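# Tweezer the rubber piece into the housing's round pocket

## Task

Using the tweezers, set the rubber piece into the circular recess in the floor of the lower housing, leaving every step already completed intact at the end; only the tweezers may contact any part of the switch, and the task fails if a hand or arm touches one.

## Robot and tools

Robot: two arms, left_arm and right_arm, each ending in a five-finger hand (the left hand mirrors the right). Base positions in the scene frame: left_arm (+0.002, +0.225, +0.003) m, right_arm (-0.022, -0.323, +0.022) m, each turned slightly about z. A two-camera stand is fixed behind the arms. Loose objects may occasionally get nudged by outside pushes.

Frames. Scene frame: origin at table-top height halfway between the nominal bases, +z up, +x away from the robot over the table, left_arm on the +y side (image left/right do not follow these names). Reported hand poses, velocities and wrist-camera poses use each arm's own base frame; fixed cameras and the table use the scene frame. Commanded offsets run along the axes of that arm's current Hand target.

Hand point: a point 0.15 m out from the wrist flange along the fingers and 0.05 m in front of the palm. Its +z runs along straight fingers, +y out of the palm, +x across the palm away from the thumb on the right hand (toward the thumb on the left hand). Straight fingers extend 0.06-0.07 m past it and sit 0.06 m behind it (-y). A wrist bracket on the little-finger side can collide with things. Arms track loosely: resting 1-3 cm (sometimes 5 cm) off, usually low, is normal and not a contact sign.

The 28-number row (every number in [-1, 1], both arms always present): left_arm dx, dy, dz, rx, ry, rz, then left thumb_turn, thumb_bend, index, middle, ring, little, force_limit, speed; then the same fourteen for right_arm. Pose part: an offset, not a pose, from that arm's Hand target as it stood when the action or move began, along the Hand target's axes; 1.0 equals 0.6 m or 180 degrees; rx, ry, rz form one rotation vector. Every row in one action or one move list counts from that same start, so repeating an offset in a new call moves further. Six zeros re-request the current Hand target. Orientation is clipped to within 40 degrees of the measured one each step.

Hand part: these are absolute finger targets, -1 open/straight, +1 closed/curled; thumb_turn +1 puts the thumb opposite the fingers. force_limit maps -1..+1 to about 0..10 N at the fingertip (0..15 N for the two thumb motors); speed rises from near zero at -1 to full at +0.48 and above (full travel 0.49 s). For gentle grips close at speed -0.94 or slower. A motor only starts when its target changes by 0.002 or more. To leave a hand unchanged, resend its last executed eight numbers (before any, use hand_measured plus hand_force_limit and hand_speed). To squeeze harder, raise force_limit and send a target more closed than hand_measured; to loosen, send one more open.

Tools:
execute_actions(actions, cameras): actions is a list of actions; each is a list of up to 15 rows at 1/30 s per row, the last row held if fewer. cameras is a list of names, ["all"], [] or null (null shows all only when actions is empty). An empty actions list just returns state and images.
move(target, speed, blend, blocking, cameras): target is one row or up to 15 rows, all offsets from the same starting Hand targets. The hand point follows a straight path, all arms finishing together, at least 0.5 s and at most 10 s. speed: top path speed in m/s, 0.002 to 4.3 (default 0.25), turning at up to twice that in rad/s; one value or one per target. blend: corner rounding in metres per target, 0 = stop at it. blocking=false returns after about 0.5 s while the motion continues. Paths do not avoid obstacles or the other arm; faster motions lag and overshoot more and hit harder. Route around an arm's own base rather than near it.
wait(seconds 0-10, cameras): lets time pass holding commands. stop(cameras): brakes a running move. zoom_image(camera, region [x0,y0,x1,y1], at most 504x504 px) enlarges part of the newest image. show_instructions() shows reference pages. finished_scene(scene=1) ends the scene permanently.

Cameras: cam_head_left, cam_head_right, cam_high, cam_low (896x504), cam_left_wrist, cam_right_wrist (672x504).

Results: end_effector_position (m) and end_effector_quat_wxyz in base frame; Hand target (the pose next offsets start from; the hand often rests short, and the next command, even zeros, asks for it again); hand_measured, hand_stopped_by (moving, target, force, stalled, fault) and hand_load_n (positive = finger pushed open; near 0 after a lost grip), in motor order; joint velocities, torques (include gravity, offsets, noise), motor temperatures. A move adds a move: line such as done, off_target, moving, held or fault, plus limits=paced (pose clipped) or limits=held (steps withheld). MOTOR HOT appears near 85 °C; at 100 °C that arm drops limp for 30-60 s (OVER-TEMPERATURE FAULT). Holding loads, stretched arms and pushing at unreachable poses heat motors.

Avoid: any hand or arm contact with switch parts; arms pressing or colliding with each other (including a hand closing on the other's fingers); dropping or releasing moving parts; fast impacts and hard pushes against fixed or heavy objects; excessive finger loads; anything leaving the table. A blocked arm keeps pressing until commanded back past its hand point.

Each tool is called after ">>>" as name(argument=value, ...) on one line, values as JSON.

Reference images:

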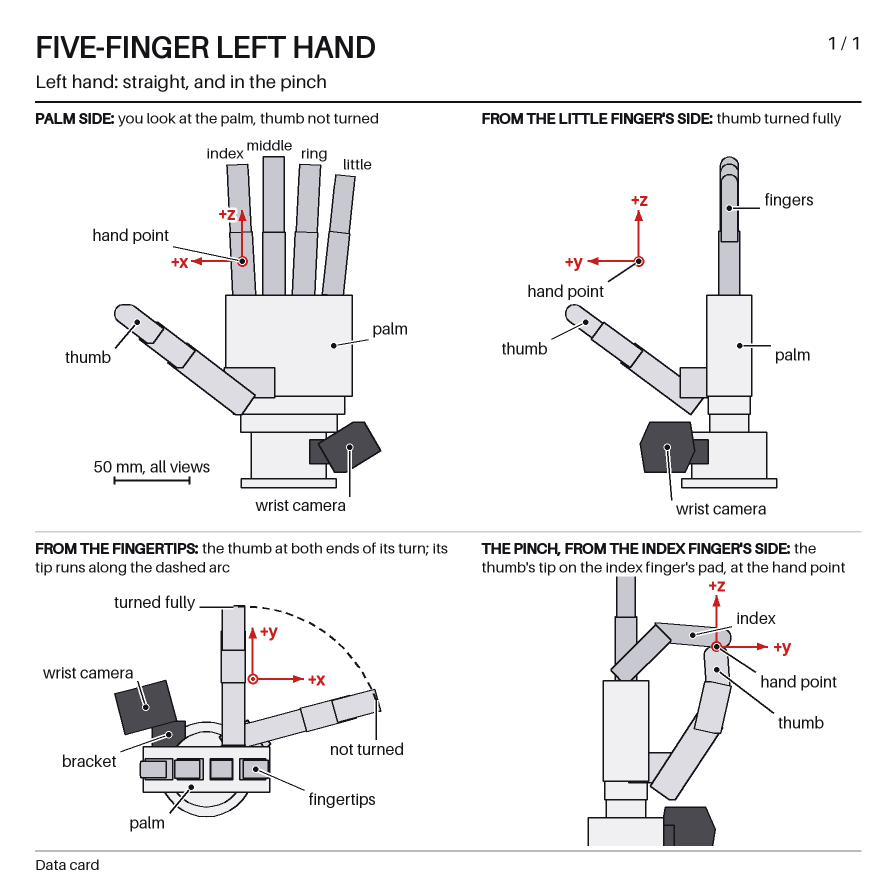

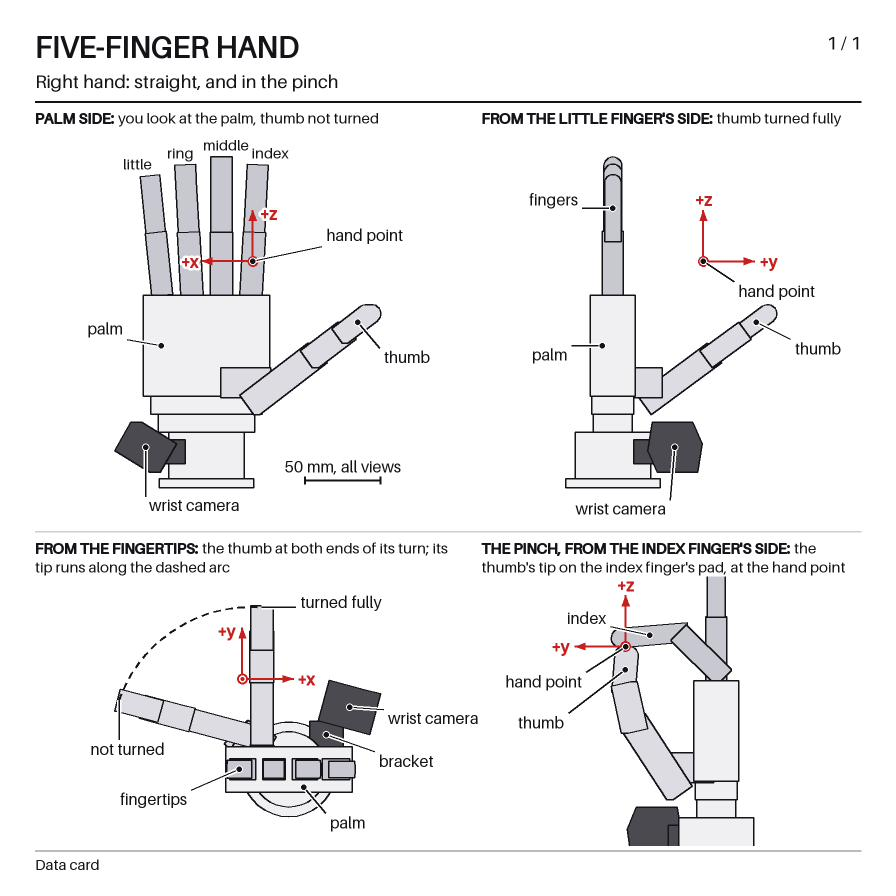

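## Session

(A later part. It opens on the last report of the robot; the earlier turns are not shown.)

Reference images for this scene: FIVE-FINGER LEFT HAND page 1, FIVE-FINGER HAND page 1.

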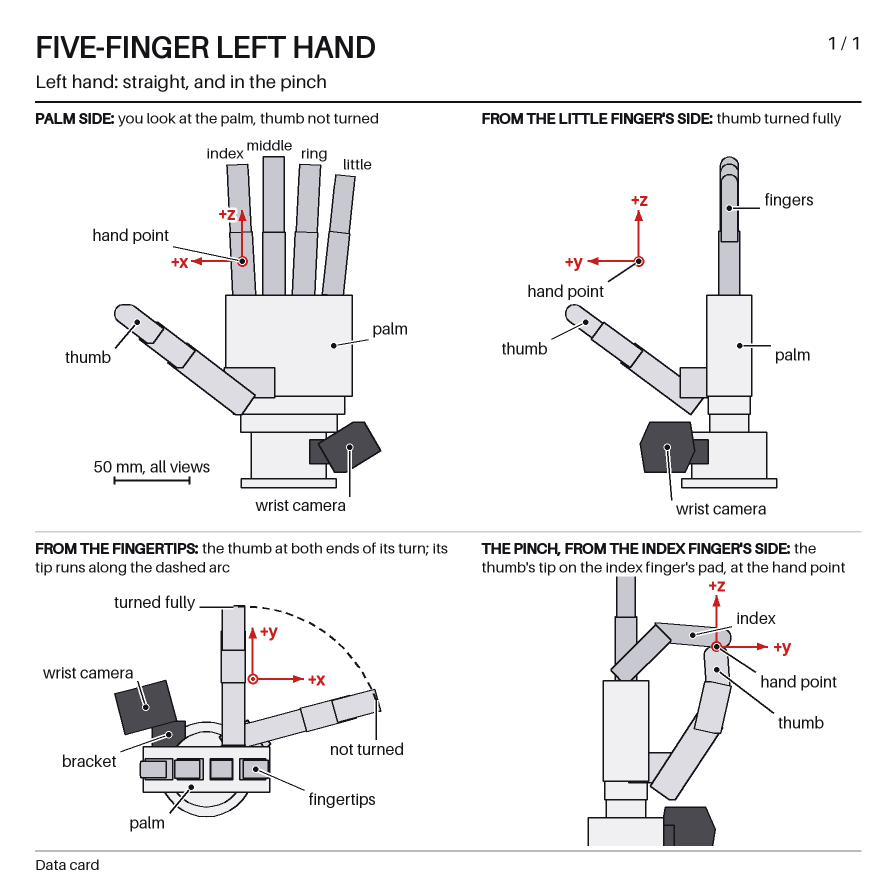

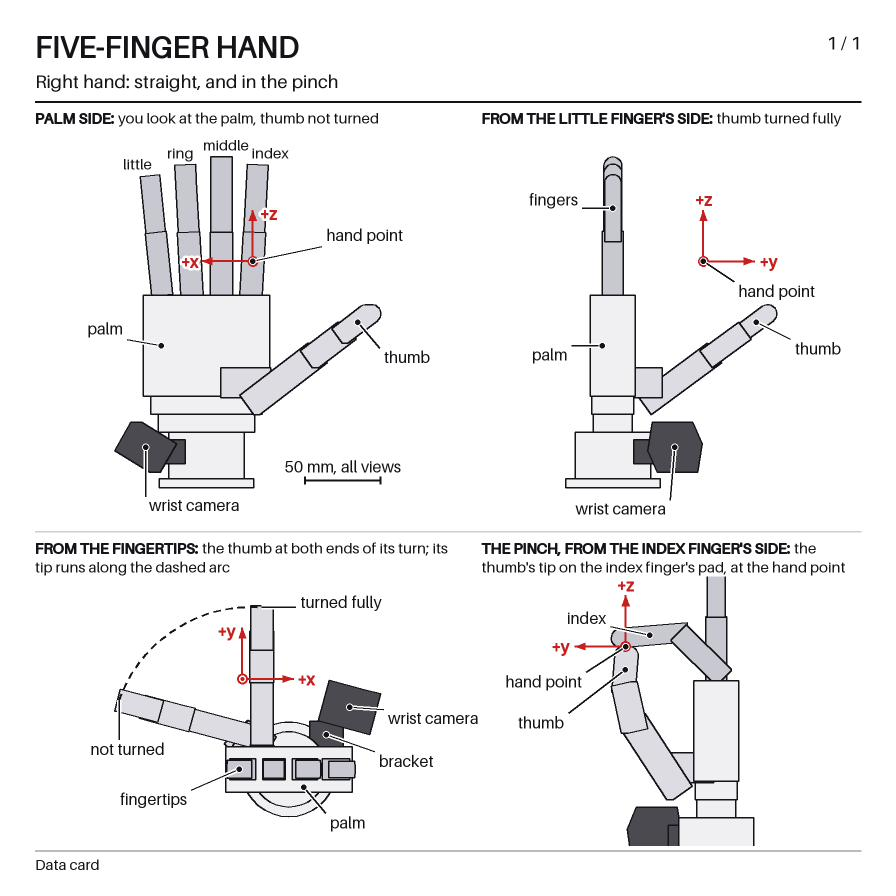

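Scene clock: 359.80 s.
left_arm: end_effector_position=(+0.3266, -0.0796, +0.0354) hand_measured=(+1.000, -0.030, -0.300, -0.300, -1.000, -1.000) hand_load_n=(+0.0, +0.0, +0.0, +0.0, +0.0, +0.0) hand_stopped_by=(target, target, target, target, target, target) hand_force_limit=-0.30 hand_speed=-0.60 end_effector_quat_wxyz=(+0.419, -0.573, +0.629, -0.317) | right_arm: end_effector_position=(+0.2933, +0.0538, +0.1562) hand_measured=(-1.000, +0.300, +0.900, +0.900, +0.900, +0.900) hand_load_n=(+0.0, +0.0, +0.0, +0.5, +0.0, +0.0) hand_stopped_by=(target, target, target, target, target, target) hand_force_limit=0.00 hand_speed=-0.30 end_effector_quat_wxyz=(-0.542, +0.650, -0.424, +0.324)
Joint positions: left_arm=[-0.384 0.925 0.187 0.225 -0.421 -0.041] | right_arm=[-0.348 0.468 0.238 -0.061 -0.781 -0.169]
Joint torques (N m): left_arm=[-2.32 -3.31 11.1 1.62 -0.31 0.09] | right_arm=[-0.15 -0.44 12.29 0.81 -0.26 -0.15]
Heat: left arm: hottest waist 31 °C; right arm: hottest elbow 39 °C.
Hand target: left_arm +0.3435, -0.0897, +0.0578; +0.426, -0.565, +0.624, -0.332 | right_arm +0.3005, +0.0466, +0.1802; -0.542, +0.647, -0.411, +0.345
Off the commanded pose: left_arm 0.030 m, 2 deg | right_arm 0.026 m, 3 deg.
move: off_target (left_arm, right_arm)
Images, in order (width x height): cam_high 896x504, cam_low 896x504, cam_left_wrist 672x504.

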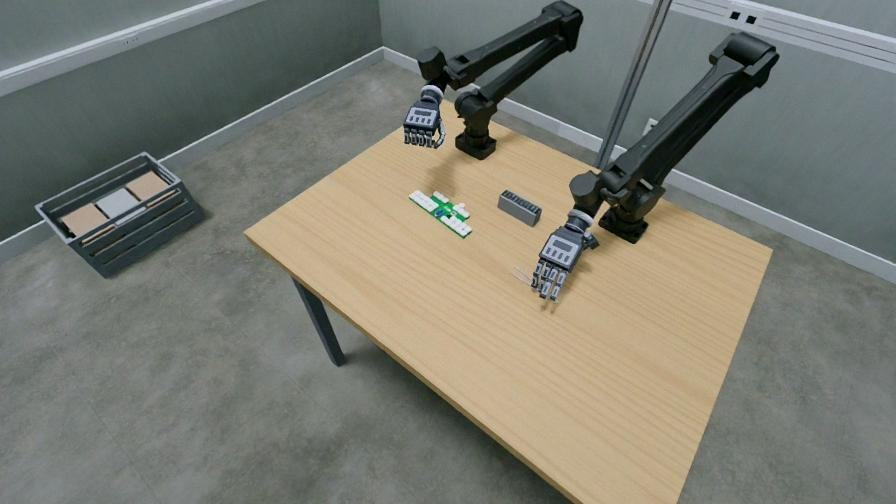

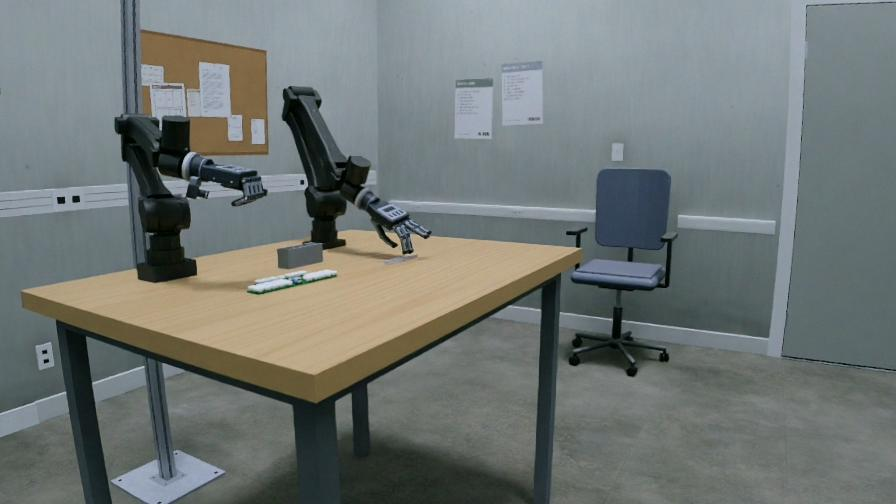

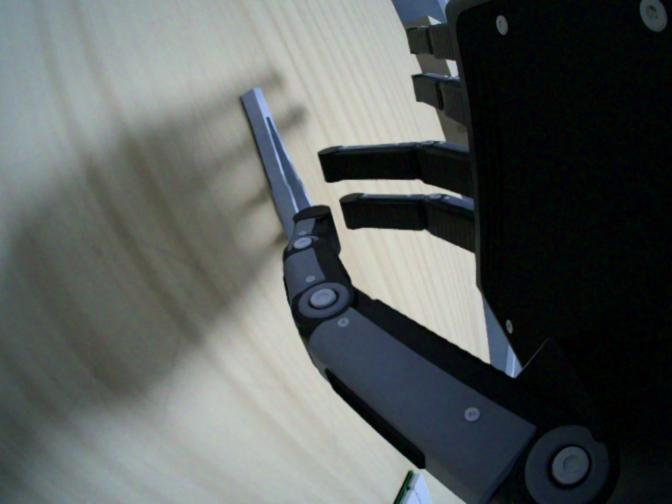

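>>> move(target=[-0.0313, -0.158, -0.1287, 0, 0, 0, 1, -0.03, -0.3, -0.3, -1, -1, -0.3, -0.6, 0, 0, 0, 0, 0, 0, -1, 0.3, 0.9, 0.9, 0.9, 0.9, 0, -0.3], speed=0.15, cameras=["cam_head_left", "cam_high", "cam_low", "cam_right_wrist"])

>>> zoom_image(camera="cam_head_left", region=[380, 240, 500, 310])

>>> zoom_image(camera="cam_high", region=[400, 180, 580, 300])

Scene clock: 361.73 s.
left_arm: end_effector_position=(+0.3049, -0.0815, +0.1448) hand_measured=(+1.000, -0.030, -0.300, -0.300, -1.000, -1.000) hand_load_n=(+0.0, +0.0, +0.0, +0.0, +0.0, +0.0) hand_stopped_by=(target, target, target, target, target, target) hand_force_limit=-0.30 hand_speed=-0.60 end_effector_quat_wxyz=(+0.420, -0.567, +0.637, -0.310) | right_arm: end_effector_position=(+0.2933, +0.0538, +0.1562) hand_measured=(-1.000, +0.300, +0.900, +0.900, +0.900, +0.900) hand_load_n=(+0.0, +0.0, +0.0, +0.0, +0.0, +0.0) hand_stopped_by=(target, target, target, target, target, target) hand_force_limit=0.00 hand_speed=-0.30 end_effector_quat_wxyz=(-0.542, +0.650, -0.424, +0.324)
Joint positions: left_arm=[-0.445 0.561 0.402 -0.377 -0.473 -0.056] | right_arm=[-0.348 0.468 0.238 -0.061 -0.781 -0.169]
Joint torques (N m): left_arm=[-2.26 -1.44 13.87 1.51 -0.37 -0.07] | right_arm=[-0.15 -0.44 12.29 0.8 -0.26 -0.15]
Heat: left arm: hottest elbow 32 °C; right arm: hottest elbow 39 °C.
Hand target: left_arm +0.3135, -0.0899, +0.1778; +0.426, -0.565, +0.624, -0.332 | right_arm +0.3005, +0.0466, +0.1802; -0.542, +0.647, -0.411, +0.345
Off the commanded pose: left_arm 0.035 m, 3 deg | right_arm 0.026 m, 3 deg.
move: off_target (left_arm, right_arm)
Images, in order (width x height): cam_head_left 896x504, cam_high 896x504, cam_low 896x504, cam_right_wrist 672x504.

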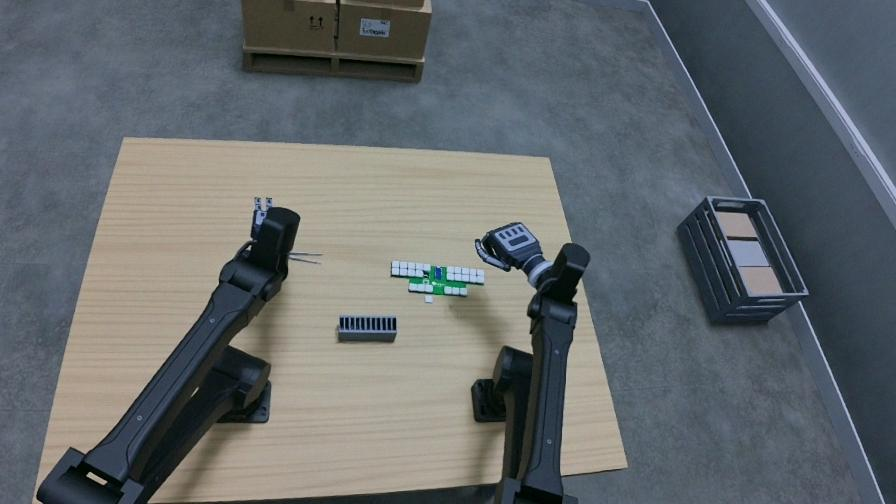

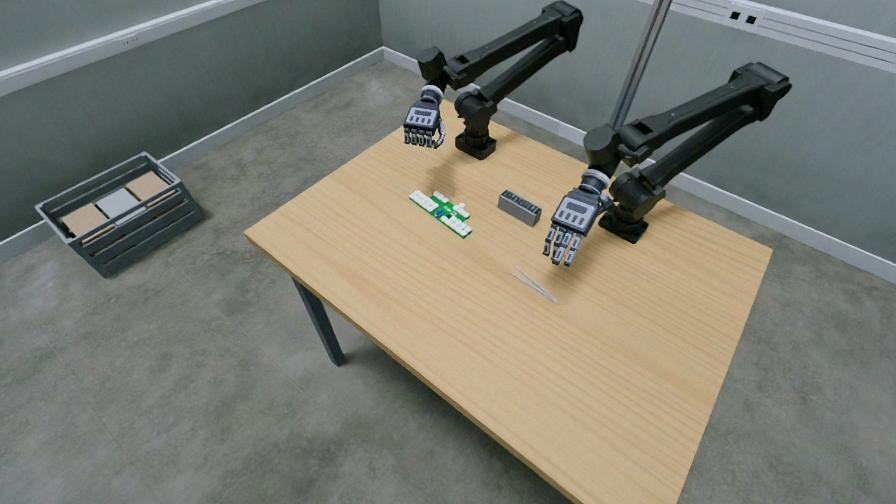

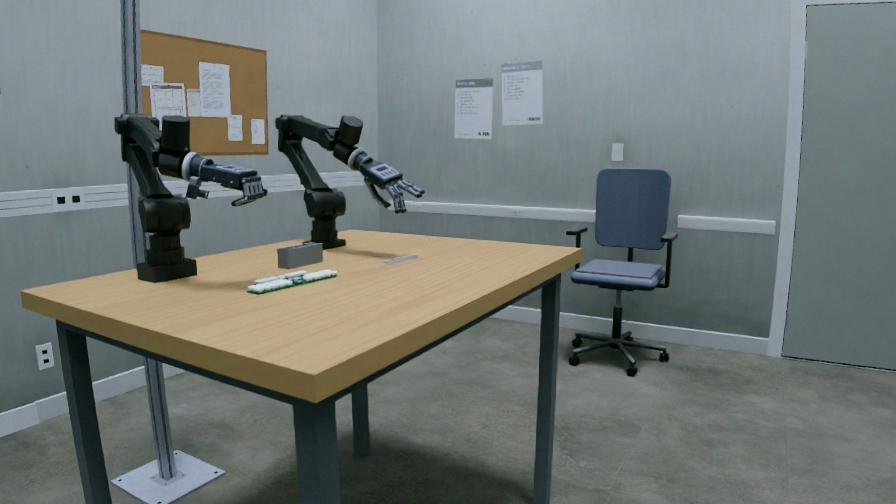

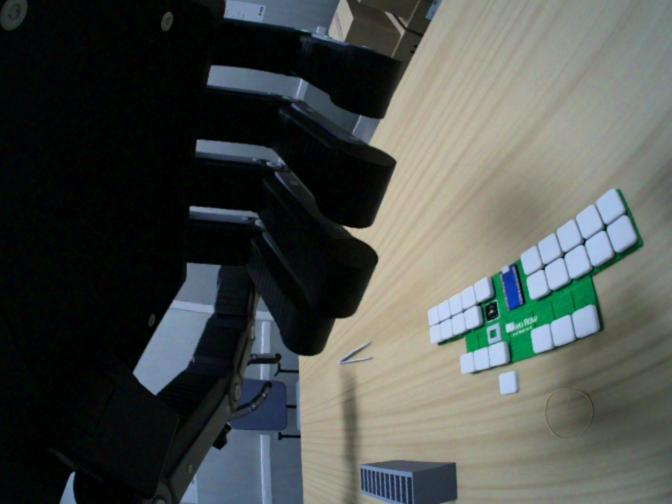

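Scaled by 4.200 from the camera's 896x504 image, which has a finer 1280x720 frame.

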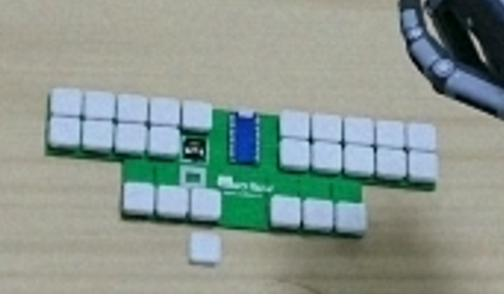

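Scaled by 2.800 from the camera's 896x504 image, which has a finer 1280x720 frame.

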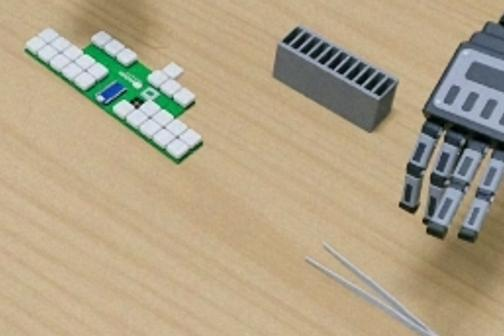

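>>> zoom_image(camera="cam_right_wrist", region=[480, 298, 504, 322])

Scaled by 21.000 from the camera's 672x504 image, which has a finer 960x720 frame.

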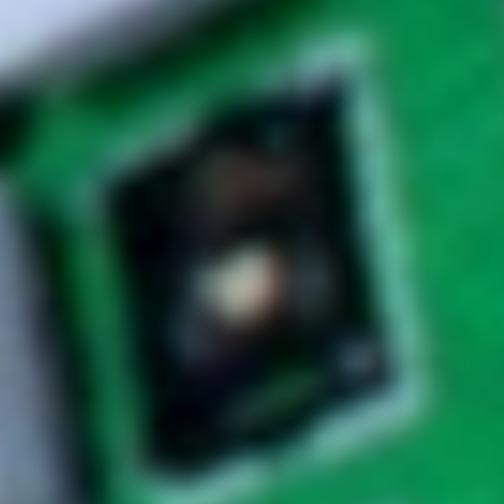

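>>> finished_scene(scene=1)

The scene is finished: the task was done.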